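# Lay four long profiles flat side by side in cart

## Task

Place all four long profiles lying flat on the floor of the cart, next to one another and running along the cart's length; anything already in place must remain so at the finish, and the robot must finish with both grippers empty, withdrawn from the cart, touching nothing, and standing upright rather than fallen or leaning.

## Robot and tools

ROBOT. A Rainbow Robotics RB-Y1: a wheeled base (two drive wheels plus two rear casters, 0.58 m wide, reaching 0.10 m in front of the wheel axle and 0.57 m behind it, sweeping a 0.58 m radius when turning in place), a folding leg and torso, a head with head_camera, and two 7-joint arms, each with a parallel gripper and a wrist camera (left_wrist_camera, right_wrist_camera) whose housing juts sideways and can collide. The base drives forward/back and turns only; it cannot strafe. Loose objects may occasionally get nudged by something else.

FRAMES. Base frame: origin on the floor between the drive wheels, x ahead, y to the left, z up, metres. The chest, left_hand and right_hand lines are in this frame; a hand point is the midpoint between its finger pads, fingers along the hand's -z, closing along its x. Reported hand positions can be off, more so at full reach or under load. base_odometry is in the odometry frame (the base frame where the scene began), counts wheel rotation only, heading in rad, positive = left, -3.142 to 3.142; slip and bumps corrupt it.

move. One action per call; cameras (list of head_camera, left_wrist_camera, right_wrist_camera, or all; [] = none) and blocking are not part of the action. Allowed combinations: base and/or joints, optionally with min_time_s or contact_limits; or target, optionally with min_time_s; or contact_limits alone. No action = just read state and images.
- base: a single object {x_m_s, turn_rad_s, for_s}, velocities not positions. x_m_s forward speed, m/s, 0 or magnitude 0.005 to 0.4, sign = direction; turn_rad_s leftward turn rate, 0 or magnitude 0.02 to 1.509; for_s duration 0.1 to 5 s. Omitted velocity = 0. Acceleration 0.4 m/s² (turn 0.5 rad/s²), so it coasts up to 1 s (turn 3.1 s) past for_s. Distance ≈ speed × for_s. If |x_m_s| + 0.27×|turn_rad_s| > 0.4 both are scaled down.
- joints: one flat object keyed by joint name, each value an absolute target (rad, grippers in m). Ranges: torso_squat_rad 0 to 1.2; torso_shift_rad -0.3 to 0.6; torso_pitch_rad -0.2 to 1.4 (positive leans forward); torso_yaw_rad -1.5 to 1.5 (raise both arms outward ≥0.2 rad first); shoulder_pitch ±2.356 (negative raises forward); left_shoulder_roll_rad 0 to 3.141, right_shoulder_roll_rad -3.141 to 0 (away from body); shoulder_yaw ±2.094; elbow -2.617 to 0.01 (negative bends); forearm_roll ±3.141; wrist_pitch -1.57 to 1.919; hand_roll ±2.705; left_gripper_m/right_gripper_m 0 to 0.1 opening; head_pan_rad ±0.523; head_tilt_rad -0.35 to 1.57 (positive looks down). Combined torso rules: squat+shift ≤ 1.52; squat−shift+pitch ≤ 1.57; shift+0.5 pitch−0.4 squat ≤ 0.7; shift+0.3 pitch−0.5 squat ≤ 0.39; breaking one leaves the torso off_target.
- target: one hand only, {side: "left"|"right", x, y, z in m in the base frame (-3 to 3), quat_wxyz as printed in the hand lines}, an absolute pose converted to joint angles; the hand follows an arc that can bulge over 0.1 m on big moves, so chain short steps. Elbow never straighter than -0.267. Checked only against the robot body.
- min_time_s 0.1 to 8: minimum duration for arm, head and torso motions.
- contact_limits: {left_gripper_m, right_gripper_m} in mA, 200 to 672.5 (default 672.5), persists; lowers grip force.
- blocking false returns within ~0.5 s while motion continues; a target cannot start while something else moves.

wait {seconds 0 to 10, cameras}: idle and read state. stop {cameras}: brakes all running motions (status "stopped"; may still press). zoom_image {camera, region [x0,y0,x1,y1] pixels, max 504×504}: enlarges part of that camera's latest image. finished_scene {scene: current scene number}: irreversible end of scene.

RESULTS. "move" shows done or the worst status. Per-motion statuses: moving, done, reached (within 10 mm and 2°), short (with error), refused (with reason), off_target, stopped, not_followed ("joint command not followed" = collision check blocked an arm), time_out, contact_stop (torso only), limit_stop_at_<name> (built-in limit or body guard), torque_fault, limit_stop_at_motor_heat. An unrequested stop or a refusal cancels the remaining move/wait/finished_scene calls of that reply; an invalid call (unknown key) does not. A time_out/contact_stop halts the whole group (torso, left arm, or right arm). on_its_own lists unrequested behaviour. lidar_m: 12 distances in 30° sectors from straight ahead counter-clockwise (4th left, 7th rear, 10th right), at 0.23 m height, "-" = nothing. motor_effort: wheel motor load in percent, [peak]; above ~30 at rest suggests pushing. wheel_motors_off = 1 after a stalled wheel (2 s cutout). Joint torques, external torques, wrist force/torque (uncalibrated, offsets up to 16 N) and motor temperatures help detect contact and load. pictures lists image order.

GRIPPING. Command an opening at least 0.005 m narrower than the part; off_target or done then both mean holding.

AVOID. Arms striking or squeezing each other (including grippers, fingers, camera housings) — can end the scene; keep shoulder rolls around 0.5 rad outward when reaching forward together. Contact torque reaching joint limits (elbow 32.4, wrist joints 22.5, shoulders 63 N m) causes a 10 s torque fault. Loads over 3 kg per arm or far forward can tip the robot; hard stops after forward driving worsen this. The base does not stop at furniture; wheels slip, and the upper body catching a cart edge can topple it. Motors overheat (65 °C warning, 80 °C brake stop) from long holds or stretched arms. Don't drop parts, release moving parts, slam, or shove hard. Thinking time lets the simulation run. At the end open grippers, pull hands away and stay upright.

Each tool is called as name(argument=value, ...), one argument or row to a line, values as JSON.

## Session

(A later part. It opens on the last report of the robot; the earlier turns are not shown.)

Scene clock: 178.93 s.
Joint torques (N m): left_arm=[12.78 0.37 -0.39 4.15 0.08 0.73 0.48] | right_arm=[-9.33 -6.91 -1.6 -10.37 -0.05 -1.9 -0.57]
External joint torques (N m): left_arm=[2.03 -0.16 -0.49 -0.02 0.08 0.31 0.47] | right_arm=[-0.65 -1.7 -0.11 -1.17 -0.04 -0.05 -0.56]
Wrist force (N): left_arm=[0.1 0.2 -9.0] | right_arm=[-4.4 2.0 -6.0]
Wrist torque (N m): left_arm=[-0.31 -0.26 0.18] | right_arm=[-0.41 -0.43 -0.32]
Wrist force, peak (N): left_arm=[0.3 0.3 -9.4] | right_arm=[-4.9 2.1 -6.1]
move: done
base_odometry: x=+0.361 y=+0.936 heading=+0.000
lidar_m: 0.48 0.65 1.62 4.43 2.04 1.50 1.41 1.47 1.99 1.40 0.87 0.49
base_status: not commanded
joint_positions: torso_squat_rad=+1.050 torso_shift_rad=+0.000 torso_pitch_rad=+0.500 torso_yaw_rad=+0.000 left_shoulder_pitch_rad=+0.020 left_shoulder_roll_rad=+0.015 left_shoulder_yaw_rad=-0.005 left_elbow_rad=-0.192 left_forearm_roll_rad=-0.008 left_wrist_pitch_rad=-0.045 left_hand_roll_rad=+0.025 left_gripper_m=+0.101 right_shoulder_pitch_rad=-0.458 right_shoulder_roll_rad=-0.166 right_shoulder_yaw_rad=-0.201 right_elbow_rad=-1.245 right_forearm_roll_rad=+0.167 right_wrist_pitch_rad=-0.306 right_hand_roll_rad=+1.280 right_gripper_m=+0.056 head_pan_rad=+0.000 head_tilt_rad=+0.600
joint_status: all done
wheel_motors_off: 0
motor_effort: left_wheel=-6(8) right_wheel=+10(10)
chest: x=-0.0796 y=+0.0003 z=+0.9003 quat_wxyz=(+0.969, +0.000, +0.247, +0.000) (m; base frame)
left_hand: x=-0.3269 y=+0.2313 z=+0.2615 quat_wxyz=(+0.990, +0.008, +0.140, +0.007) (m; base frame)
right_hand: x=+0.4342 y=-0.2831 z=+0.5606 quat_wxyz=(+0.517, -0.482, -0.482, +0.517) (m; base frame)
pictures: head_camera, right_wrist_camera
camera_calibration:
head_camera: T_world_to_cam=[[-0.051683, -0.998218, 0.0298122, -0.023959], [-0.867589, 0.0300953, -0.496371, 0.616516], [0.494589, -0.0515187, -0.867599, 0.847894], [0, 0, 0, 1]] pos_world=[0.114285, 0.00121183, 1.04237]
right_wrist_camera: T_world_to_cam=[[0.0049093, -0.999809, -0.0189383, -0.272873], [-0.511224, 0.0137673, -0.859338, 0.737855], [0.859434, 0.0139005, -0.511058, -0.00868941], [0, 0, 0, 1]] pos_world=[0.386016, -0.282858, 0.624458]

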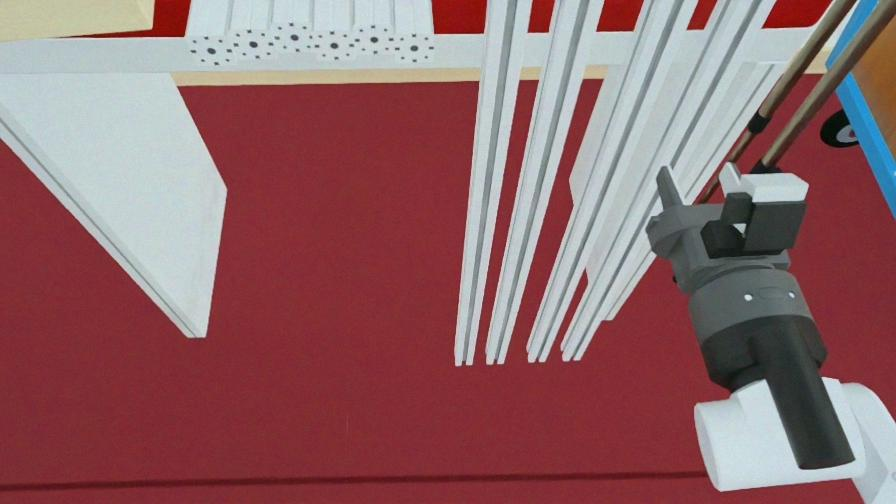

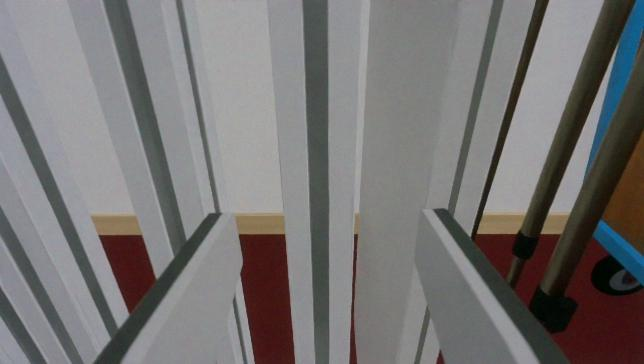

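move(
  target={"side": "right", "x": 0.48, "y": -0.2803, "z": 0.557, "quat_wxyz": [0.5163, -0.4831, -0.4831, 0.5163]},
  min_time_s=1,
  cameras=["head_camera", "right_wrist_camera"],
)

Scene clock: 190.13 s.
Joint torques (N m): left_arm=[11.97 0.41 -0.39 3.75 0.03 0.54 0.34] | right_arm=[-11.57 -7.99 -1.66 -9.81 0.01 -1.96 -0.06]
External joint torques (N m): left_arm=[1.23 -0.12 -0.49 -0.42 0.04 0.12 0.32] | right_arm=[0.22 -1.79 -0.56 -0.84 0.04 -0.09 -0.06]
Wrist force (N): left_arm=[0.4 0.1 -8.8] | right_arm=[-4.7 1.7 -6.3]
Wrist torque (N m): left_arm=[-0.32 -0.22 0.20] | right_arm=[-0.38 -0.45 -0.31]
Wrist force, peak (N): left_arm=[0.0 0.6 -9.4] | right_arm=[-4.7 1.7 -6.7]
move: done
base_odometry: x=+0.361 y=+0.936 heading=+0.000
lidar_m: 0.48 0.66 1.62 4.44 2.04 1.50 1.41 1.46 1.99 1.41 0.88 0.50
base_status: not commanded
joint_positions: torso_squat_rad=+1.050 torso_shift_rad=+0.000 torso_pitch_rad=+0.500 torso_yaw_rad=+0.000 left_shoulder_pitch_rad=+0.020 left_shoulder_roll_rad=+0.015 left_shoulder_yaw_rad=-0.005 left_elbow_rad=-0.192 left_forearm_roll_rad=-0.008 left_wrist_pitch_rad=-0.045 left_hand_roll_rad=+0.025 left_gripper_m=+0.101 right_shoulder_pitch_rad=-0.652 right_shoulder_roll_rad=-0.191 right_shoulder_yaw_rad=-0.242 right_elbow_rad=-0.997 right_forearm_roll_rad=+0.157 right_wrist_pitch_rad=-0.364 right_hand_roll_rad=+1.311 right_gripper_m=+0.056 head_pan_rad=+0.000 head_tilt_rad=+0.600
joint_status: all done
wheel_motors_off: 0
motor_effort: left_wheel=-7(8) right_wheel=+9(11)
chest: x=-0.0796 y=+0.0003 z=+0.9003 quat_wxyz=(+0.969, +0.000, +0.247, +0.000) (m; base frame)
left_hand: x=-0.3269 y=+0.2313 z=+0.2615 quat_wxyz=(+0.990, +0.008, +0.140, +0.007) (m; base frame)
right_hand: x=+0.4799 y=-0.2800 z=+0.5570 quat_wxyz=(+0.517, -0.483, -0.483, +0.516) (m; base frame)
right_hand_status: reached (checked arc, planned for 1.0 s): 0 mm and 0.0 deg off.
pictures: head_camera, right_wrist_camera
camera_calibration:
head_camera: T_world_to_cam=[[-0.051683, -0.998218, 0.0298122, -0.023959], [-0.867589, 0.0300953, -0.496371, 0.616516], [0.494589, -0.0515187, -0.867599, 0.847894], [0, 0, 0, 1]] pos_world=[0.114285, 0.00121183, 1.04237]
right_wrist_camera: T_world_to_cam=[[0.00564782, -0.999808, -0.0187502, -0.270603], [-0.508788, 0.0132689, -0.860789, 0.757528], [0.860873, 0.0144014, -0.508616, -0.0517755], [0, 0, 0, 1]] pos_world=[0.431522, -0.279857, 0.620664]

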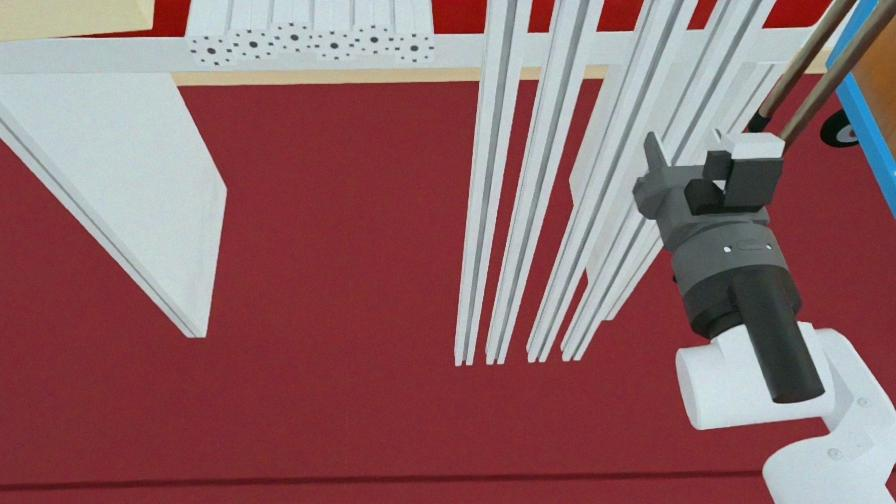

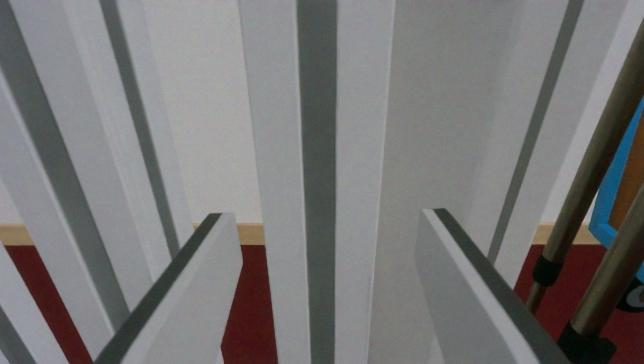

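move(
  target={"side": "right", "x": 0.507, "y": -0.2783, "z": 0.555, "quat_wxyz": [0.5163, -0.4831, -0.4831, 0.5163]},
  min_time_s=1,
  cameras=["head_camera", "right_wrist_camera"],
)

Scene clock: 200.40 s.
Joint torques (N m): left_arm=[11.6 0.26 -0.55 4.2 0.01 0.57 0.37] | right_arm=[-13.56 -8.33 -1.37 -9.68 -0.08 -2.18 -0.09]
External joint torques (N m): left_arm=[0.85 -0.27 -0.64 0.03 0.02 0.15 0.35] | right_arm=[0.17 -1.44 -0.55 -0.96 -0.05 -0.3 -0.08]
Wrist force (N): left_arm=[0.2 0.4 -9.4] | right_arm=[-4.6 2.1 -6.0]
Wrist torque (N m): left_arm=[-0.34 -0.22 0.20] | right_arm=[-0.38 -0.42 -0.33]
Wrist force, peak (N): left_arm=[0.5 0.2 -9.4] | right_arm=[-4.8 1.8 -6.5]
move: done
base_odometry: x=+0.361 y=+0.936 heading=+0.000
lidar_m: 0.48 0.66 1.62 4.44 2.04 1.50 1.42 1.48 1.99 1.40 0.87 0.50
base_status: not commanded
joint_positions: torso_squat_rad=+1.050 torso_shift_rad=+0.000 torso_pitch_rad=+0.500 torso_yaw_rad=+0.000 left_shoulder_pitch_rad=+0.020 left_shoulder_roll_rad=+0.015 left_shoulder_yaw_rad=-0.005 left_elbow_rad=-0.192 left_forearm_roll_rad=-0.008 left_wrist_pitch_rad=-0.045 left_hand_roll_rad=+0.025 left_gripper_m=+0.101 right_shoulder_pitch_rad=-0.783 right_shoulder_roll_rad=-0.213 right_shoulder_yaw_rad=-0.268 right_elbow_rad=-0.809 right_forearm_roll_rad=+0.148 right_wrist_pitch_rad=-0.417 right_hand_roll_rad=+1.335 right_gripper_m=+0.056 head_pan_rad=+0.000 head_tilt_rad=+0.600
joint_status: all done
wheel_motors_off: 0
motor_effort: left_wheel=-7(8) right_wheel=+8(11)
chest: x=-0.0796 y=+0.0003 z=+0.9003 quat_wxyz=(+0.969, +0.000, +0.247, +0.000) (m; base frame)
left_hand: x=-0.3269 y=+0.2313 z=+0.2615 quat_wxyz=(+0.990, +0.008, +0.140, +0.007) (m; base frame)
right_hand: x=+0.5066 y=-0.2779 z=+0.5553 quat_wxyz=(+0.517, -0.482, -0.482, +0.517) (m; base frame)
right_hand_status: reached (checked arc, planned for 1.0 s): 1 mm and 0.2 deg off.
pictures: head_camera, right_wrist_camera
camera_calibration:
head_camera: T_world_to_cam=[[-0.051683, -0.998218, 0.0298122, -0.023959], [-0.867589, 0.0300953, -0.496371, 0.616516], [0.494589, -0.0515187, -0.867599, 0.847894], [0, 0, 0, 1]] pos_world=[0.114285, 0.00121183, 1.04237]
right_wrist_camera: T_world_to_cam=[[0.00537432, -0.999803, -0.0191148, -0.268231], [-0.511803, 0.0136716, -0.858994, 0.770266], [0.859086, 0.0143995, -0.511628, -0.0730411], [0, 0, 0, 1]] pos_world=[0.458414, -0.277657, 0.619157]

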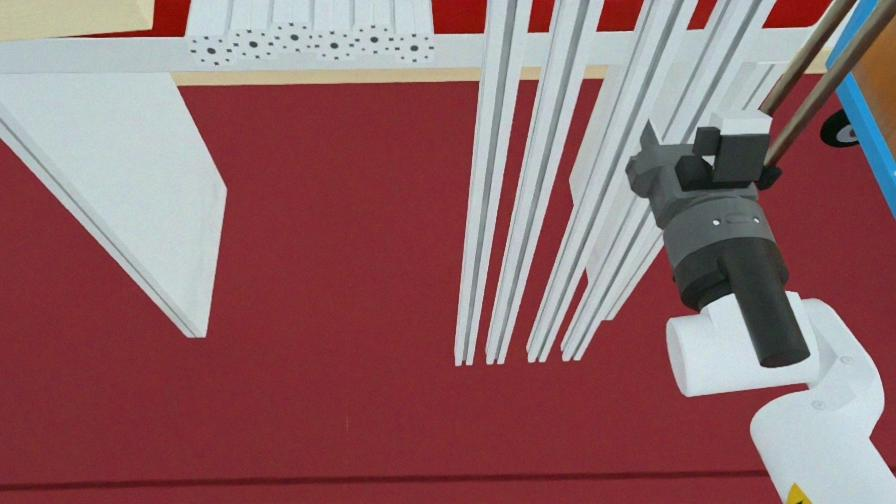

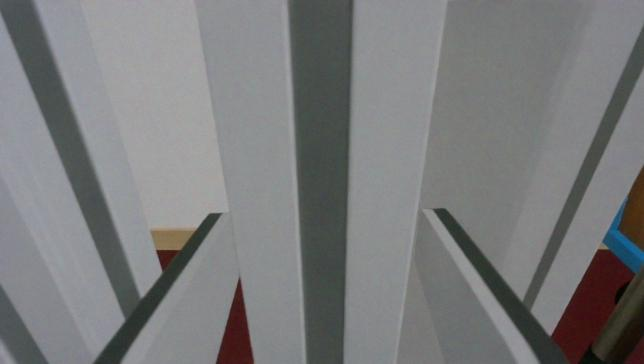

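move(
  joints={"right_gripper_m": 0.01},
  cameras=["head_camera", "right_wrist_camera"],
)

Scene clock: 203.73 s.
Joint torques (N m): left_arm=[12.18 0.01 -0.72 4.11 0.02 0.47 0.1] | right_arm=[-13.39 -8.65 -0.99 -9.75 0.62 -2.27 0.39]
External joint torques (N m): left_arm=[1.44 -0.53 -0.82 -0.06 0.03 0.05 0.09] | right_arm=[0.35 -1.76 -0.17 -1.03 0.65 -0.39 0.39]
Wrist force (N): left_arm=[0.1 0.4 -8.8] | right_arm=[-2.8 1.5 -6.0]
Wrist torque (N m): left_arm=[-0.37 -0.22 0.20] | right_arm=[-0.38 -0.46 -1.25]
Wrist force, peak (N): left_arm=[0.2 0.5 -9.3] | right_arm=[-4.8 2.0 -6.2]
move: off_target
base_odometry: x=+0.361 y=+0.936 heading=+0.000
lidar_m: 0.48 0.65 1.61 4.44 2.03 1.49 1.41 1.46 1.99 1.40 0.87 0.50
base_status: not commanded
joint_positions: torso_squat_rad=+1.050 torso_shift_rad=+0.000 torso_pitch_rad=+0.500 torso_yaw_rad=+0.000 left_shoulder_pitch_rad=+0.020 left_shoulder_roll_rad=+0.015 left_shoulder_yaw_rad=-0.005 left_elbow_rad=-0.192 left_forearm_roll_rad=-0.008 left_wrist_pitch_rad=-0.045 left_hand_roll_rad=+0.025 left_gripper_m=+0.101 right_shoulder_pitch_rad=-0.783 right_shoulder_roll_rad=-0.213 right_shoulder_yaw_rad=-0.268 right_elbow_rad=-0.809 right_forearm_roll_rad=+0.148 right_wrist_pitch_rad=-0.417 right_hand_roll_rad=+1.335 right_gripper_m=+0.030 head_pan_rad=+0.000 head_tilt_rad=+0.600
joint_status: right_gripper_m off_target (ended at +0.030, target +0.010)
wheel_motors_off: 0
motor_effort: left_wheel=-7(8) right_wheel=+9(10)
chest: x=-0.0796 y=+0.0003 z=+0.9003 quat_wxyz=(+0.969, +0.000, +0.247, +0.000) (m; base frame)
left_hand: x=-0.3269 y=+0.2313 z=+0.2615 quat_wxyz=(+0.990, +0.008, +0.140, +0.007) (m; base frame)
right_hand: x=+0.5066 y=-0.2779 z=+0.5553 quat_wxyz=(+0.518, -0.482, -0.482, +0.517) (m; base frame)
pictures: head_camera, right_wrist_camera
camera_calibration:
head_camera: T_world_to_cam=[[-0.051683, -0.998218, 0.0298122, -0.023959], [-0.867589, 0.0300953, -0.496371, 0.616516], [0.494589, -0.0515187, -0.867599, 0.847894], [0, 0, 0, 1]] pos_world=[0.114285, 0.00121183, 1.04237]
right_wrist_camera: T_world_to_cam=[[0.00530847, -0.999797, -0.0194224, -0.268108], [-0.511734, 0.0139708, -0.85903, 0.770342], [0.859127, 0.0144993, -0.511557, -0.0730753], [0, 0, 0, 1]] pos_world=[0.458415, -0.277756, 0.619157]

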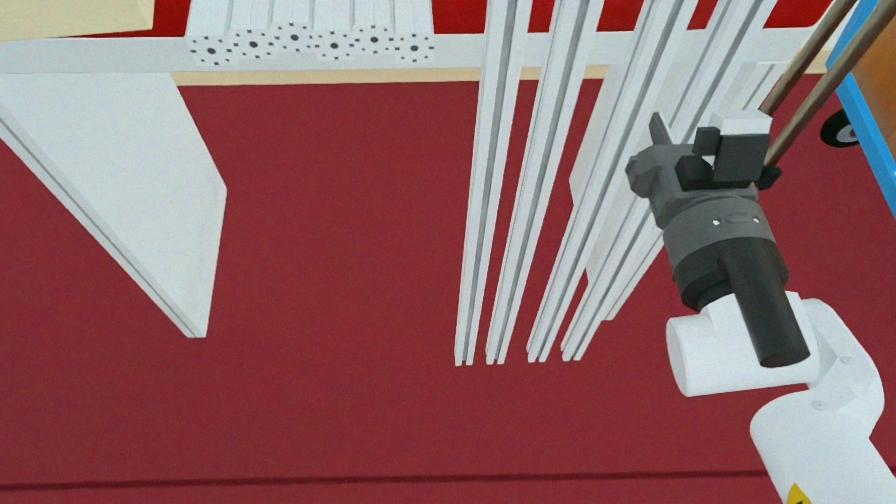

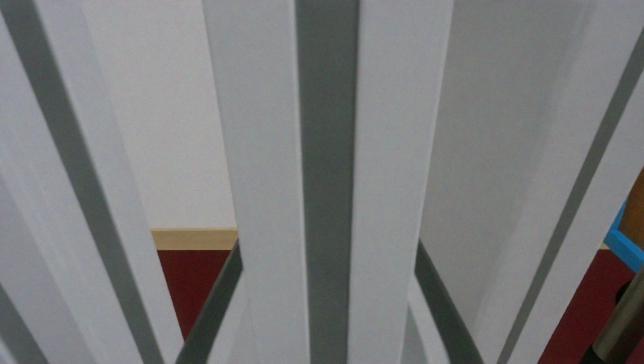

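move(
  target={"side": "right", "x": 0.49, "y": -0.2795, "z": 0.60, "quat_wxyz": [0.5163, -0.4831, -0.4831, 0.5163]},
  min_time_s=1.5,
  cameras=["head_camera", "right_wrist_camera"],
)

Scene clock: 211.27 s.
Joint torques (N m): left_arm=[10.99 0.55 -0.45 3.57 -0.08 0.63 0.13] | right_arm=[-15.93 -6.48 -0.92 -16.43 0.26 -4.39 -0.7]
External joint torques (N m): left_arm=[0.24 0.02 -0.54 -0.61 -0.07 0.21 0.12] | right_arm=[-4.25 -0.21 0.69 -6.77 0.2 -2.55 -0.69]
Wrist force (N): left_arm=[-0.1 0.4 -9.1] | right_arm=[-4.5 10.9 -6.9]
Wrist torque (N m): left_arm=[-0.35 -0.23 0.18] | right_arm=[-0.30 -0.46 -0.32]
Wrist force, peak (N): left_arm=[0.1 0.4 -9.4] | right_arm=[-2.8 -31.9 -6.0]
move: done
base_odometry: x=+0.361 y=+0.936 heading=+0.000
lidar_m: 0.48 0.66 1.62 4.43 2.04 1.49 1.41 1.46 2.00 1.41 0.88 0.50
base_status: not commanded
joint_positions: torso_squat_rad=+1.050 torso_shift_rad=+0.000 torso_pitch_rad=+0.500 torso_yaw_rad=+0.000 left_shoulder_pitch_rad=+0.020 left_shoulder_roll_rad=+0.015 left_shoulder_yaw_rad=-0.005 left_elbow_rad=-0.192 left_forearm_roll_rad=-0.008 left_wrist_pitch_rad=-0.045 left_hand_roll_rad=+0.025 left_gripper_m=+0.101 right_shoulder_pitch_rad=-0.601 right_shoulder_roll_rad=-0.211 right_shoulder_yaw_rad=-0.202 right_elbow_rad=-1.233 right_forearm_roll_rad=+0.166 right_wrist_pitch_rad=-0.172 right_hand_roll_rad=+1.260 right_gripper_m=+0.030 head_pan_rad=+0.000 head_tilt_rad=+0.600
joint_status: all done
wheel_motors_off: 0
motor_effort: left_wheel=-8(8) right_wheel=+7(11)
chest: x=-0.0796 y=+0.0003 z=+0.9003 quat_wxyz=(+0.969, +0.000, +0.247, +0.000) (m; base frame)
left_hand: x=-0.3269 y=+0.2313 z=+0.2614 quat_wxyz=(+0.990, +0.008, +0.140, +0.007) (m; base frame)
right_hand: x=+0.4892 y=-0.2798 z=+0.5987 quat_wxyz=(+0.517, -0.483, -0.482, +0.516) (m; base frame)
right_hand_status: reached (checked arc, planned for 1.5 s): 2 mm and 0.1 deg off.
pictures: head_camera, right_wrist_camera
camera_calibration:
head_camera: T_world_to_cam=[[-0.05168, -0.998219, 0.0298077, -0.0239547], [-0.867546, 0.0300905, -0.496446, 0.616589], [0.494665, -0.0515159, -0.867556, 0.847841], [0, 0, 0, 1]] pos_world=[0.114285, 0.00121181, 1.04237]
right_wrist_camera: T_world_to_cam=[[0.0039114, -0.999831, -0.0179492, -0.269251], [-0.508843, 0.0134618, -0.860754, 0.798204], [0.86085, 0.0125001, -0.508705, -0.0390432], [0, 0, 0, 1]] pos_world=[0.440824, -0.279463, 0.662363]

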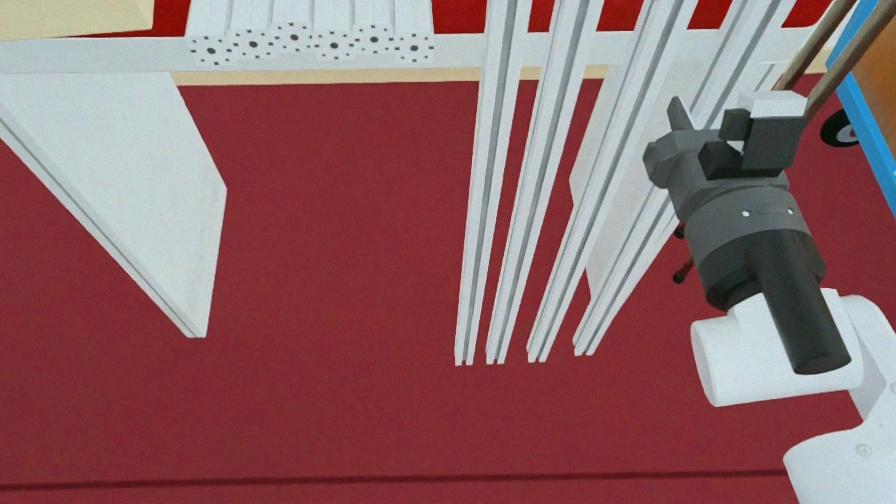

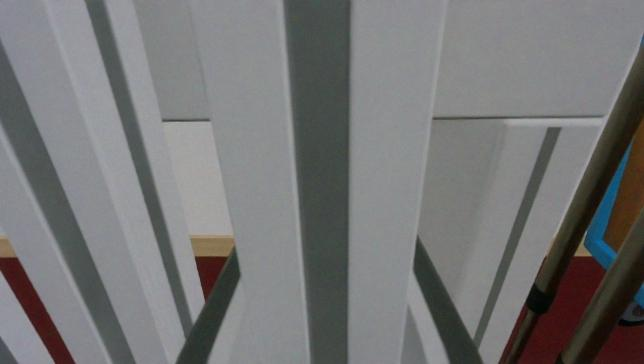

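move(
  target={"side": "right", "x": 0.40, "y": -0.29, "z": 0.625, "quat_wxyz": [0.5163, -0.4831, -0.4831, 0.5163]},
  min_time_s=1.5,
  cameras=["head_camera", "right_wrist_camera"],
)

move(
  base={"x_m_s": -0.2, "for_s": 1.5},
  cameras=["head_camera"],
)

move(
  base={"turn_rad_s": -0.6, "for_s": 2.4},
  cameras=["head_camera"],
)

Scene clock: 228.00 s.
Joint torques (N m): left_arm=[11.66 0.74 -0.3 3.91 0.09 0.64 0.21] | right_arm=[-9.3 -8.52 -2.26 -16.33 0.26 -4.09 -0.39]
External joint torques (N m): left_arm=[0.92 0.21 -0.39 -0.27 0.1 0.22 0.2] | right_arm=[-3.59 -3.5 0.32 -6.49 0.16 -2.29 -0.39]
Wrist force (N): left_arm=[-0.1 0.5 -9.2] | right_arm=[-4.5 11.3 -6.4]
Wrist torque (N m): left_arm=[-0.34 -0.26 0.19] | right_arm=[-0.20 -0.44 -0.35]
Wrist force, peak (N): left_arm=[0.1 0.3 -9.3] | right_arm=[-4.7 12.3 -6.8]
move: done
base_odometry: x=+0.361 y=+0.936 heading=+0.000
lidar_m: 0.48 0.66 1.62 4.44 2.03 1.49 1.41 1.47 2.00 1.40 0.87 0.47
base_status: not commanded
joint_positions: torso_squat_rad=+1.050 torso_shift_rad=+0.000 torso_pitch_rad=+0.500 torso_yaw_rad=+0.000 left_shoulder_pitch_rad=+0.020 left_shoulder_roll_rad=+0.015 left_shoulder_yaw_rad=-0.005 left_elbow_rad=-0.192 left_forearm_roll_rad=-0.008 left_wrist_pitch_rad=-0.045 left_hand_roll_rad=+0.025 left_gripper_m=+0.101 right_shoulder_pitch_rad=-0.238 right_shoulder_roll_rad=-0.213 right_shoulder_yaw_rad=-0.134 right_elbow_rad=-1.694 right_forearm_roll_rad=+0.165 right_wrist_pitch_rad=-0.065 right_hand_roll_rad=+1.196 right_gripper_m=+0.030 head_pan_rad=+0.000 head_tilt_rad=+0.600
joint_status: all done
wheel_motors_off: 0
motor_effort: left_wheel=-7(8) right_wheel=+9(11)
chest: x=-0.0796 y=+0.0003 z=+0.9003 quat_wxyz=(+0.969, +0.000, +0.247, +0.000) (m; base frame)
left_hand: x=-0.3269 y=+0.2313 z=+0.2615 quat_wxyz=(+0.990, +0.008, +0.140, +0.007) (m; base frame)
right_hand: x=+0.3996 y=-0.2899 z=+0.6237 quat_wxyz=(+0.517, -0.483, -0.483, +0.516) (m; base frame)
right_hand_status: reached (checked arc, planned for 1.5 s): 1 mm and 0.1 deg off.
pictures: head_camera, right_wrist_camera
camera_calibration:
head_camera: T_world_to_cam=[[-0.05168, -0.998219, 0.0298077, -0.0239547], [-0.867546, 0.0300905, -0.496446, 0.616589], [0.494665, -0.0515159, -0.867556, 0.847841], [0, 0, 0, 1]] pos_world=[0.114285, 0.00121181, 1.04237]
right_wrist_camera: T_world_to_cam=[[0.0045452, -0.999809, -0.0190295, -0.278118], [-0.508981, 0.0140672, -0.860663, 0.774515], [0.860766, 0.0135975, -0.50882, 0.0514137], [0, 0, 0, 1]] pos_world=[0.351223, -0.289659, 0.687464]

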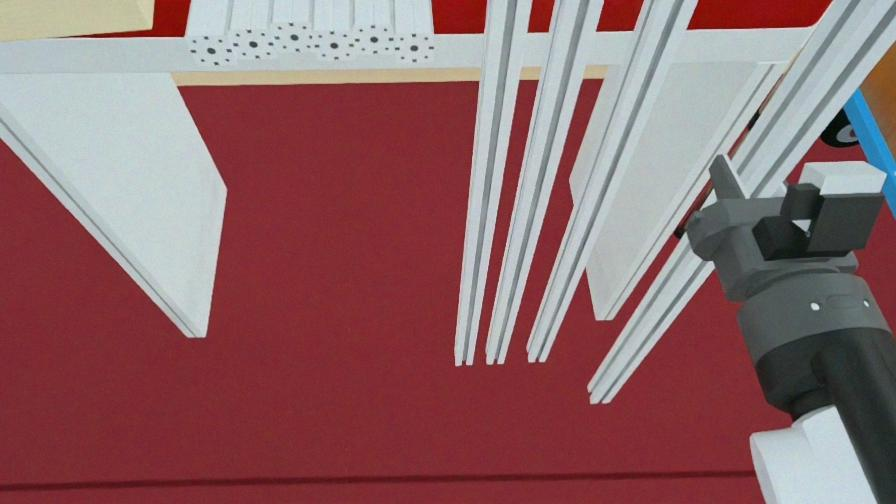

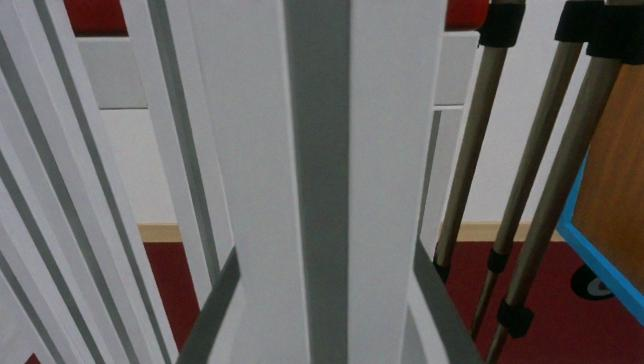

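Scene clock: 230.53 s.
Joint torques (N m): left_arm=[11.35 0.09 -0.28 3.88 0.01 0.4 0.22] | right_arm=[-9.53 -7.96 -2.7 -16.09 0.33 -4.34 -0.41]
External joint torques (N m): left_arm=[0.59 -0.45 -0.38 -0.29 0.01 -0.02 0.2] | right_arm=[-3.81 -2.94 -0.13 -6.26 0.22 -2.51 -0.4]
Wrist force (N): left_arm=[-0.3 0.4 -9.2] | right_arm=[-4.5 11.3 -6.5]
Wrist torque (N m): left_arm=[-0.34 -0.29 0.19] | right_arm=[-0.01 -0.44 -0.38]
Wrist force, peak (N): left_arm=[0.2 0.0 -9.4] | right_arm=[-4.9 12.0 -6.6]
move: done
base_odometry: x=+0.061 y=+0.936 heading=-0.001
lidar_m: 0.78 0.92 2.04 4.52 1.62 1.18 1.11 1.16 1.58 4.22 1.04 0.46
base_status: done (sent for 1.5 of 1.5 s)
joint_positions: torso_squat_rad=+1.050 torso_shift_rad=+0.000 torso_pitch_rad=+0.500 torso_yaw_rad=+0.000 left_shoulder_pitch_rad=+0.020 left_shoulder_roll_rad=+0.015 left_shoulder_yaw_rad=-0.005 left_elbow_rad=-0.192 left_forearm_roll_rad=-0.008 left_wrist_pitch_rad=-0.045 left_hand_roll_rad=+0.025 left_gripper_m=+0.101 right_shoulder_pitch_rad=-0.238 right_shoulder_roll_rad=-0.213 right_shoulder_yaw_rad=-0.134 right_elbow_rad=-1.694 right_forearm_roll_rad=+0.165 right_wrist_pitch_rad=-0.065 right_hand_roll_rad=+1.196 right_gripper_m=+0.030 head_pan_rad=+0.000 head_tilt_rad=+0.600
joint_status: not commanded
wheel_motors_off: 0
motor_effort: left_wheel=-13(32) right_wheel=+12(41)
chest: x=-0.0796 y=+0.0003 z=+0.9003 quat_wxyz=(+0.969, +0.000, +0.248, +0.000) (m; base frame)
left_hand: x=-0.3271 y=+0.2313 z=+0.2616 quat_wxyz=(+0.990, +0.008, +0.141, +0.007) (m; base frame)
right_hand: x=+0.3996 y=-0.2899 z=+0.6237 quat_wxyz=(+0.517, -0.483, -0.483, +0.516) (m; base frame)
pictures: head_camera
camera_calibration:
head_camera: T_world_to_cam=[[-0.051677, -0.998219, 0.029818, -0.0239576], [-0.867657, 0.0300942, -0.496252, 0.616437], [0.494471, -0.0515166, -0.867666, 0.847842], [0, 0, 0, 1]] pos_world=[0.114385, 0.00121182, 1.04227]

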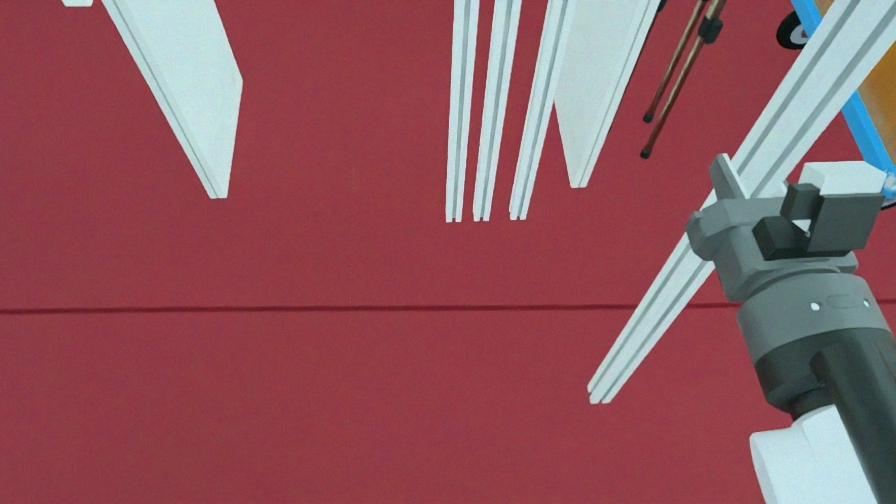

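Scene clock: 234.43 s.
Joint torques (N m): left_arm=[11.02 0 -0.11 3.84 -0.16 0.65 -0.05] | right_arm=[-9.34 -7.93 -2.8 -15.7 0.19 -4.22 -0.53]
External joint torques (N m): left_arm=[0.27 -0.54 -0.2 -0.34 -0.15 0.23 -0.07] | right_arm=[-3.63 -2.91 -0.22 -5.88 0.08 -2.42 -0.52]
Wrist force (N): left_arm=[0.1 0.5 -8.8] | right_arm=[-4.4 11.0 -6.6]
Wrist torque (N m): left_arm=[-0.36 -0.23 0.18] | right_arm=[-0.42 -0.43 -0.35]
Wrist force, peak (N): left_arm=[0.0 0.2 -9.4] | right_arm=[-4.2 11.5 -7.1]
move: done
base_odometry: x=+0.061 y=+0.936 heading=-1.440
lidar_m: 1.73 1.04 0.80 0.80 0.93 2.35 3.00 1.42 1.11 1.11 1.21 0.46
base_status: done (sent for 2.4 of 2.4 s)
joint_positions: torso_squat_rad=+1.050 torso_shift_rad=+0.000 torso_pitch_rad=+0.500 torso_yaw_rad=+0.000 left_shoulder_pitch_rad=+0.020 left_shoulder_roll_rad=+0.015 left_shoulder_yaw_rad=-0.005 left_elbow_rad=-0.192 left_forearm_roll_rad=-0.008 left_wrist_pitch_rad=-0.045 left_hand_roll_rad=+0.025 left_gripper_m=+0.101 right_shoulder_pitch_rad=-0.238 right_shoulder_roll_rad=-0.213 right_shoulder_yaw_rad=-0.134 right_elbow_rad=-1.694 right_forearm_roll_rad=+0.165 right_wrist_pitch_rad=-0.065 right_hand_roll_rad=+1.196 right_gripper_m=+0.030 head_pan_rad=+0.000 head_tilt_rad=+0.600
joint_status: not commanded
wheel_motors_off: 0
motor_effort: left_wheel=+12(49) right_wheel=+2(47)
chest: x=-0.0796 y=+0.0003 z=+0.9003 quat_wxyz=(+0.969, +0.000, +0.248, +0.000) (m; base frame)
left_hand: x=-0.3271 y=+0.2313 z=+0.2616 quat_wxyz=(+0.990, +0.008, +0.141, +0.007) (m; base frame)
right_hand: x=+0.3996 y=-0.2899 z=+0.6237 quat_wxyz=(+0.517, -0.483, -0.483, +0.516) (m; base frame)
pictures: head_camera
camera_calibration:
head_camera: T_world_to_cam=[[-0.051677, -0.998219, 0.029818, -0.0239576], [-0.867657, 0.0300942, -0.496252, 0.616437], [0.494471, -0.0515166, -0.867666, 0.847842], [0, 0, 0, 1]] pos_world=[0.114385, 0.00121182, 1.04227]

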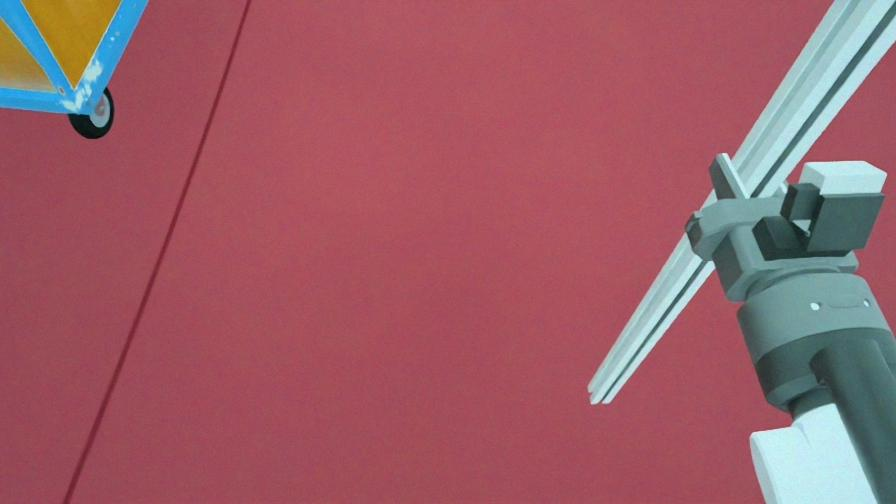

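move(
  base={"x_m_s": 0.35, "for_s": 3.5},
  cameras=["head_camera"],
)

move(
  base={"turn_rad_s": 0.6, "for_s": 2.4},
  joints={"head_tilt_rad": 0.2},
  cameras=["head_camera", "right_wrist_camera"],
)

Scene clock: 244.83 s.
Joint torques (N m): left_arm=[12.27 0.5 -0.84 3.98 -0.19 0.68 0.34] | right_arm=[-9.35 -7.44 -2.74 -15.47 0.08 -4.35 -0.54]
External joint torques (N m): left_arm=[1.52 -0.04 -0.94 -0.19 -0.19 0.26 0.32] | right_arm=[-3.57 -2.42 -0.16 -5.64 -0.03 -2.55 -0.53]
Wrist force (N): left_arm=[0.1 0.4 -9.2] | right_arm=[-4.7 11.1 -6.7]
Wrist torque (N m): left_arm=[-0.34 -0.26 0.17] | right_arm=[0.00 -0.45 -0.38]
Wrist force, peak (N): left_arm=[-0.1 0.0 -9.5] | right_arm=[-4.3 11.6 -7.5]
move: done
base_odometry: x=+0.221 y=-0.279 heading=-1.440
lidar_m: 3.54 0.63 0.50 0.52 0.57 1.19 3.43 1.61 1.27 1.26 1.37 0.47
base_status: done (sent for 3.5 of 3.5 s)
joint_positions: torso_squat_rad=+1.050 torso_shift_rad=+0.000 torso_pitch_rad=+0.500 torso_yaw_rad=+0.000 left_shoulder_pitch_rad=+0.020 left_shoulder_roll_rad=+0.015 left_shoulder_yaw_rad=-0.005 left_elbow_rad=-0.193 left_forearm_roll_rad=-0.008 left_wrist_pitch_rad=-0.045 left_hand_roll_rad=+0.025 left_gripper_m=+0.101 right_shoulder_pitch_rad=-0.239 right_shoulder_roll_rad=-0.213 right_shoulder_yaw_rad=-0.134 right_elbow_rad=-1.694 right_forearm_roll_rad=+0.165 right_wrist_pitch_rad=-0.065 right_hand_roll_rad=+1.196 right_gripper_m=+0.030 head_pan_rad=+0.000 head_tilt_rad=+0.600
joint_status: not commanded
wheel_motors_off: 0
motor_effort: left_wheel=+5(50) right_wheel=-6(43)
chest: x=-0.0795 y=+0.0003 z=+0.9003 quat_wxyz=(+0.969, +0.000, +0.248, +0.000) (m; base frame)
left_hand: x=-0.3269 y=+0.2313 z=+0.2615 quat_wxyz=(+0.990, +0.008, +0.141, +0.007) (m; base frame)
right_hand: x=+0.3997 y=-0.2899 z=+0.6236 quat_wxyz=(+0.517, -0.483, -0.483, +0.516) (m; base frame)
pictures: head_camera
camera_calibration:
head_camera: T_world_to_cam=[[-0.0516679, -0.998219, 0.0298254, -0.0239664], [-0.867725, 0.0300898, -0.496134, 0.616322], [0.494352, -0.0515144, -0.867734, 0.847927], [0, 0, 0, 1]] pos_world=[0.114385, 0.00121181, 1.04227]

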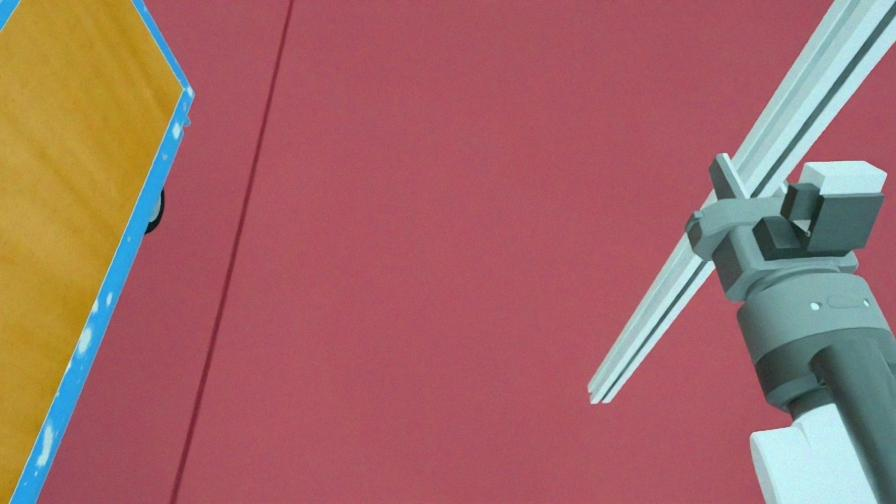

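Scene clock: 248.77 s.
Joint torques (N m): left_arm=[12.05 0.64 -0.24 4.16 -0.14 0.39 0.01] | right_arm=[-9.22 -7.47 -2.69 -15.98 0.01 -4.35 -0.37]
External joint torques (N m): left_arm=[1.3 0.11 -0.33 -0.01 -0.13 -0.03 -0.01] | right_arm=[-3.51 -2.45 -0.12 -6.16 -0.1 -2.55 -0.37]
Wrist force (N): left_arm=[0.1 0.3 -8.8] | right_arm=[-4.3 11.0 -6.6]
Wrist torque (N m): left_arm=[-0.34 -0.26 0.19] | right_arm=[-0.30 -0.42 -0.37]
Wrist force, peak (N): left_arm=[-0.2 0.4 -9.4] | right_arm=[-4.6 11.3 -7.1]
move: done
base_odometry: x=+0.221 y=-0.279 heading=+0.000
lidar_m: 0.50 0.52 1.09 4.98 1.83 1.33 1.26 1.31 1.78 4.78 0.72 0.47
base_status: done (sent for 2.4 of 2.4 s)
joint_positions: torso_squat_rad=+1.050 torso_shift_rad=+0.000 torso_pitch_rad=+0.500 torso_yaw_rad=+0.000 left_shoulder_pitch_rad=+0.020 left_shoulder_roll_rad=+0.015 left_shoulder_yaw_rad=-0.005 left_elbow_rad=-0.192 left_forearm_roll_rad=-0.008 left_wrist_pitch_rad=-0.045 left_hand_roll_rad=+0.025 left_gripper_m=+0.101 right_shoulder_pitch_rad=-0.238 right_shoulder_roll_rad=-0.213 right_shoulder_yaw_rad=-0.134 right_elbow_rad=-1.694 right_forearm_roll_rad=+0.165 right_wrist_pitch_rad=-0.065 right_hand_roll_rad=+1.196 right_gripper_m=+0.030 head_pan_rad=+0.000 head_tilt_rad=+0.200
joint_status: all done
wheel_motors_off: 0
motor_effort: left_wheel=+3(40) right_wheel=+12(38)
chest: x=-0.0795 y=+0.0003 z=+0.9003 quat_wxyz=(+0.969, +0.000, +0.248, +0.000) (m; base frame)
left_hand: x=-0.3269 y=+0.2313 z=+0.2615 quat_wxyz=(+0.990, +0.008, +0.141, +0.007) (m; base frame)
right_hand: x=+0.3996 y=-0.2899 z=+0.6236 quat_wxyz=(+0.517, -0.483, -0.483, +0.516) (m; base frame)
pictures: head_camera, right_wrist_camera
camera_calibration:
head_camera: T_world_to_cam=[[-0.0589088, -0.998237, 0.00724519, 0.000324812], [-0.606039, 0.0299949, -0.794869, 0.925223], [0.793251, -0.0512157, -0.606737, 0.559181], [0, 0, 0, 1]] pos_world=[0.117169, 0.00121109, 1.0747]
right_wrist_camera: T_world_to_cam=[[0.00454213, -0.999809, -0.0190302, -0.278118], [-0.509218, 0.0140657, -0.860523, 0.774415], [0.860626, 0.0135991, -0.509056, 0.0515748], [0, 0, 0, 1]] pos_world=[0.351222, -0.289659, 0.687363]

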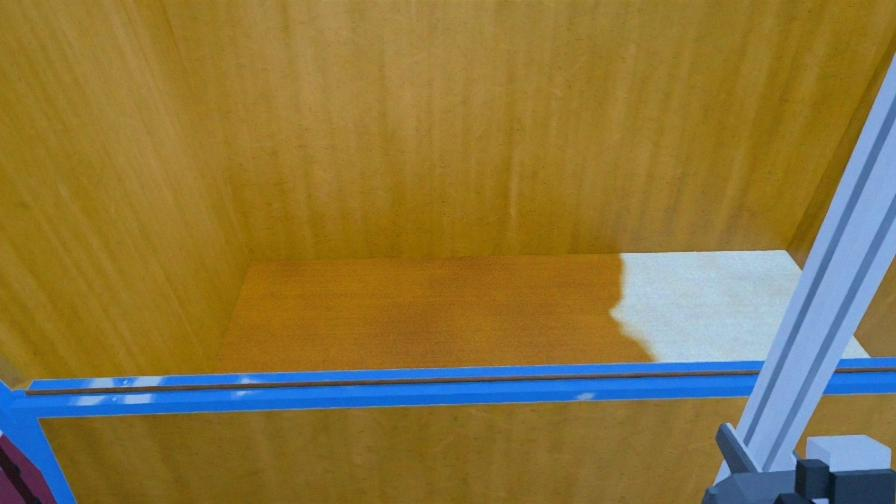

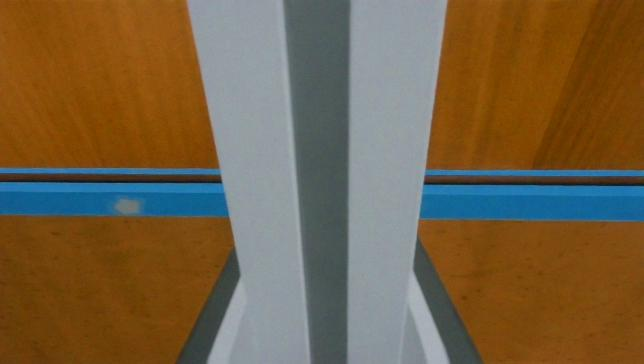

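move(
  target={"side": "right", "x": 0.38, "y": -0.27, "z": 0.68, "quat_wxyz": [0.7071, 0, -0.7071, 0]},
  min_time_s=3,
  cameras=["head_camera", "right_wrist_camera"],
)

Scene clock: 359.77 s.
Joint torques (N m): left_arm=[11.88 0.78 -0.41 4.1 -0.02 0.46 0.14] | right_arm=[-7.22 -1.67 -1.65 -16.79 0.2 -3.9 -0.35]
External joint torques (N m): left_arm=[1.13 0.24 -0.51 -0.08 -0.02 0.04 0.12] | right_arm=[-2.78 1.91 0.35 -6.61 -0.02 -2.15 -0.4]
Motor temperatures (°C): left_arm=[36 33 34 36 43 38 44] | right_arm=[37 40 33 47 41 43 38]
Wrist force (N): left_arm=[0.1 0.3 -8.7] | right_arm=[-19.9 -4.1 -5.9]
Wrist torque (N m): left_arm=[-0.35 -0.26 0.19] | right_arm=[-0.06 -0.73 -0.29]
Wrist force, peak (N): left_arm=[0.2 0.4 -9.5] | right_arm=[-20.4 -4.1 -5.8]
move: done
base_odometry: x=+0.221 y=-0.279 heading=+0.000
lidar_m: 0.50 0.53 1.10 4.99 1.82 1.33 1.26 1.31 1.77 4.79 0.71 0.52
base_status: not commanded
joint_positions: torso_squat_rad=+1.050 torso_shift_rad=+0.000 torso_pitch_rad=+0.500 torso_yaw_rad=+0.000 left_shoulder_pitch_rad=+0.020 left_shoulder_roll_rad=+0.015 left_shoulder_yaw_rad=-0.005 left_elbow_rad=-0.192 left_forearm_roll_rad=-0.008 left_wrist_pitch_rad=-0.045 left_hand_roll_rad=+0.025 left_gripper_m=+0.101 right_shoulder_pitch_rad=-0.145 right_shoulder_roll_rad=-0.147 right_shoulder_yaw_rad=-0.122 right_elbow_rad=-1.945 right_forearm_roll_rad=-0.592 right_wrist_pitch_rad=+0.030 right_hand_roll_rad=+0.432 right_gripper_m=+0.030 head_pan_rad=+0.000 head_tilt_rad=+0.200
joint_status: all done
wheel_motors_off: 0
motor_effort: left_wheel=+3(3) right_wheel=+11(15)
chest: x=-0.0795 y=+0.0003 z=+0.9003 quat_wxyz=(+0.969, +0.000, +0.248, +0.000) (m; base frame)
left_hand: x=-0.3269 y=+0.2313 z=+0.2615 quat_wxyz=(+0.990, +0.008, +0.141, +0.007) (m; base frame)
right_hand: x=+0.3797 y=-0.2703 z=+0.6789 quat_wxyz=(+0.708, -0.001, -0.706, +0.000) (m; base frame)
right_hand_status: reached (checked arc, planned for 3.0 s): 1 mm and 0.2 deg off.
pictures: head_camera, right_wrist_camera
camera_calibration:
head_camera: T_world_to_cam=[[-0.0589088, -0.998237, 0.00724519, 0.000324812], [-0.606039, 0.0299949, -0.794869, 0.925223], [0.793251, -0.0512157, -0.606737, 0.559181], [0, 0, 0, 1]] pos_world=[0.117169, 0.00121109, 1.0747]
right_wrist_camera: T_world_to_cam=[[0.00302751, 0.0173579, -0.999845, 0.684073], [-0.448993, 0.893423, 0.0141508, 0.432539], [0.89353, 0.44888, 0.0104984, -0.151017], [0, 0, 0, 1]] pos_world=[0.327074, -0.330526, 0.679431]

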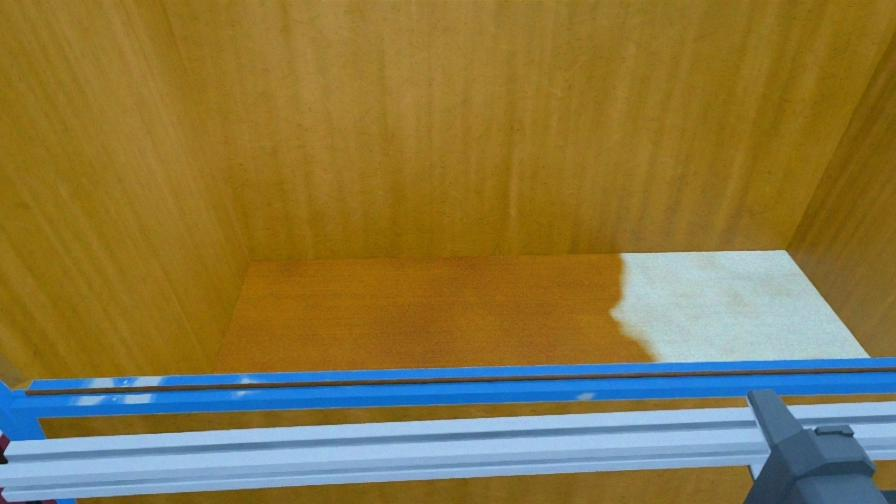

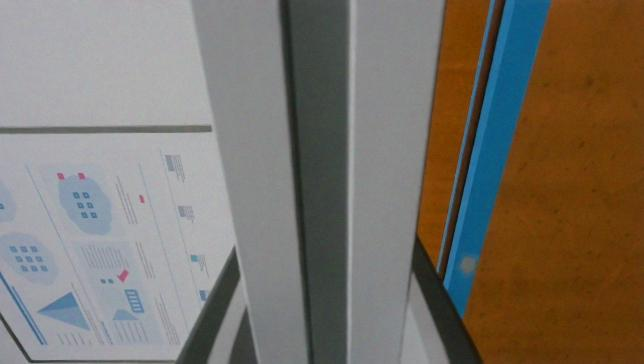

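move(
  base={"x_m_s": -0.2, "for_s": 1.3},
  cameras=[],
)

move(
  joints={"torso_squat_rad": 0.85, "torso_shift_rad": 0.38, "torso_pitch_rad": 1.05, "head_tilt_rad": -0.2},
)

Scene clock: 370.83 s.
Joint torques (N m): left_arm=[11.2 0.8 0.22 3.21 -0.1 0.45 0.17] | right_arm=[-8.59 -2.19 -1.27 -16.25 0.18 -3.99 -0.47]
External joint torques (N m): left_arm=[0.44 0.26 0.12 -0.97 -0.1 0.03 0.16] | right_arm=[-4.15 1.39 0.74 -6.08 -0.04 -2.23 -0.52]
Wrist force (N): left_arm=[0.0 0.5 -8.8] | right_arm=[-20.3 -4.0 -6.1]
Wrist torque (N m): left_arm=[-0.37 -0.26 0.19] | right_arm=[0.05 -0.76 -0.30]
Wrist force, peak (N): left_arm=[0.3 0.1 -9.3] | right_arm=[-21.2 -3.7 -6.6]
move: done
base_odometry: x=-0.040 y=-0.279 heading=+0.001
lidar_m: 0.76 0.80 1.32 4.02 1.45 1.06 0.99 1.05 1.42 3.86 1.08 0.80
base_status: done (sent for 1.3 of 1.3 s)
joint_positions: torso_squat_rad=+1.050 torso_shift_rad=+0.000 torso_pitch_rad=+0.500 torso_yaw_rad=+0.000 left_shoulder_pitch_rad=+0.020 left_shoulder_roll_rad=+0.015 left_shoulder_yaw_rad=-0.005 left_elbow_rad=-0.192 left_forearm_roll_rad=-0.008 left_wrist_pitch_rad=-0.045 left_hand_roll_rad=+0.025 left_gripper_m=+0.101 right_shoulder_pitch_rad=-0.144 right_shoulder_roll_rad=-0.147 right_shoulder_yaw_rad=-0.122 right_elbow_rad=-1.946 right_forearm_roll_rad=-0.592 right_wrist_pitch_rad=+0.030 right_hand_roll_rad=+0.432 right_gripper_m=+0.030 head_pan_rad=+0.000 head_tilt_rad=+0.200
joint_status: not commanded
wheel_motors_off: 0
motor_effort: left_wheel=+13(35) right_wheel=-11(40)
chest: x=-0.0795 y=+0.0003 z=+0.9003 quat_wxyz=(+0.969, +0.000, +0.248, +0.000) (m; base frame)
left_hand: x=-0.3271 y=+0.2313 z=+0.2615 quat_wxyz=(+0.990, +0.008, +0.141, +0.007) (m; base frame)
right_hand: x=+0.3796 y=-0.2703 z=+0.6789 quat_wxyz=(+0.708, -0.001, -0.706, +0.000) (m; base frame)
pictures: none
No camera images: "cameras" was empty.

Scene clock: 374.13 s.
Joint torques (N m): left_arm=[21.64 0.37 -0.41 7.75 0.03 1.65 0.4] | right_arm=[2.99 -1.22 -1.38 -13.7 0.33 -3.71 -0.67]
External joint torques (N m): left_arm=[0.32 -0.04 -0.54 -0.59 0.05 0.34 0.36] | right_arm=[-2.94 0.68 0.63 -5.64 0.13 -2.18 -0.72]
Wrist force (N): left_arm=[2.7 0.3 -7.0] | right_arm=[-17.7 -4.4 -13.9]
Wrist torque (N m): left_arm=[-0.33 -0.06 0.14] | right_arm=[-0.04 -0.71 -0.35]
Wrist force, peak (N): left_arm=[0.6 0.4 -9.1] | right_arm=[-18.2 -4.5 -14.1]
move: done
base_odometry: x=-0.040 y=-0.279 heading=+0.001
lidar_m: 0.76 0.79 1.32 4.02 1.46 1.06 0.99 1.05 1.41 3.85 1.08 0.78
base_status: not commanded
joint_positions: torso_squat_rad=+0.850 torso_shift_rad=+0.380 torso_pitch_rad=+1.051 torso_yaw_rad=+0.000 left_shoulder_pitch_rad=+0.020 left_shoulder_roll_rad=+0.015 left_shoulder_yaw_rad=-0.005 left_elbow_rad=-0.192 left_forearm_roll_rad=-0.008 left_wrist_pitch_rad=-0.045 left_hand_roll_rad=+0.025 left_gripper_m=+0.101 right_shoulder_pitch_rad=-0.145 right_shoulder_roll_rad=-0.147 right_shoulder_yaw_rad=-0.122 right_elbow_rad=-1.946 right_forearm_roll_rad=-0.592 right_wrist_pitch_rad=+0.030 right_hand_roll_rad=+0.432 right_gripper_m=+0.030 head_pan_rad=+0.000 head_tilt_rad=-0.200
joint_status: all done
wheel_motors_off: 0
motor_effort: left_wheel=+6(14) right_wheel=-12(14)
chest: x=+0.2119 y=+0.0003 z=+0.8633 quat_wxyz=(+0.865, +0.000, +0.501, +0.000) (m; base frame)
left_hand: x=-0.3331 y=+0.2314 z=+0.4483 quat_wxyz=(+0.915, +0.010, +0.404, +0.004) (m; base frame)
right_hand: x=+0.4877 y=-0.2702 z=+0.4347 quat_wxyz=(+0.873, -0.001, -0.487, +0.000) (m; base frame)
pictures: head_camera, left_wrist_camera, right_wrist_camera
camera_calibration:
head_camera: T_world_to_cam=[[-0.0570246, -0.998247, 0.0158309, 0.0135911], [-0.71811, 0.0299956, -0.695283, 0.997578], [0.693589, -0.0510166, -0.718562, 0.344328], [0, 0, 0, 1]] pos_world=[0.478324, 0.00121073, 0.940804]
left_wrist_camera: T_world_to_cam=[[0.698001, 0.0355369, -0.715214, 0.544291], [0.353123, -0.885969, 0.300604, 0.219809], [-0.622975, -0.46238, -0.630957, 0.26115], [0, 0, 0, 1]] pos_world=[-0.294845, 0.296152, 0.487984]
right_wrist_camera: T_world_to_cam=[[-0.519841, 0.017596, -0.854082, 0.631208], [-0.375314, 0.893425, 0.246843, 0.347339], [0.767401, 0.448868, -0.457835, 0.0200467], [0, 0, 0, 1]] pos_world=[0.443105, -0.330427, 0.462543]

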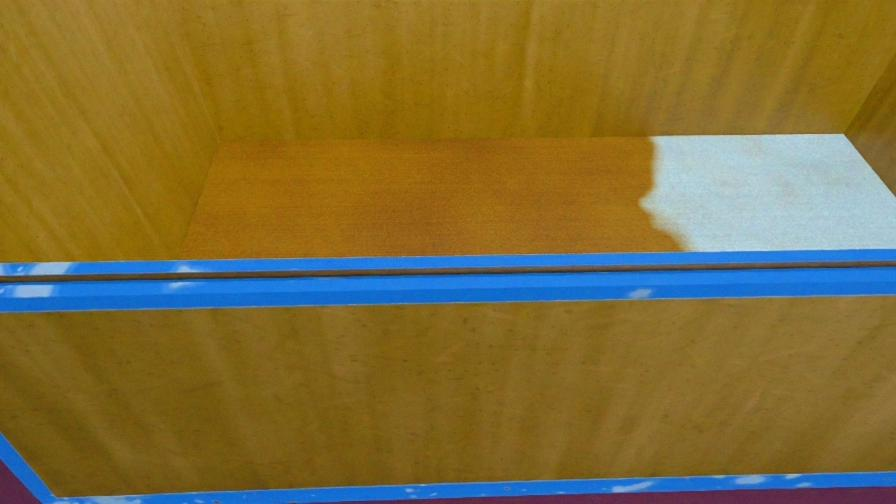

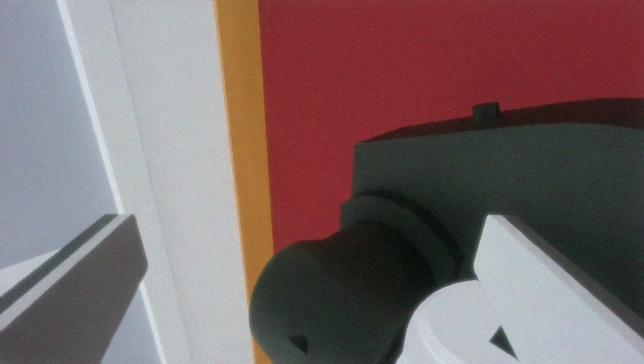

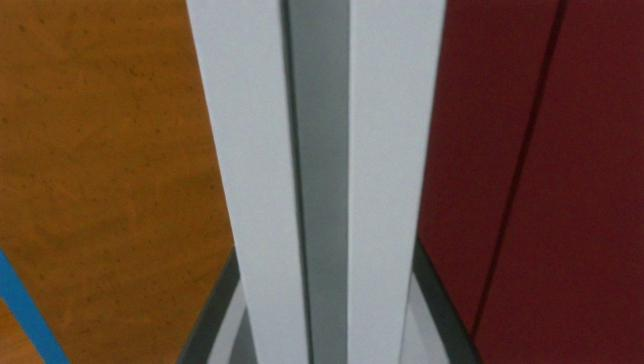

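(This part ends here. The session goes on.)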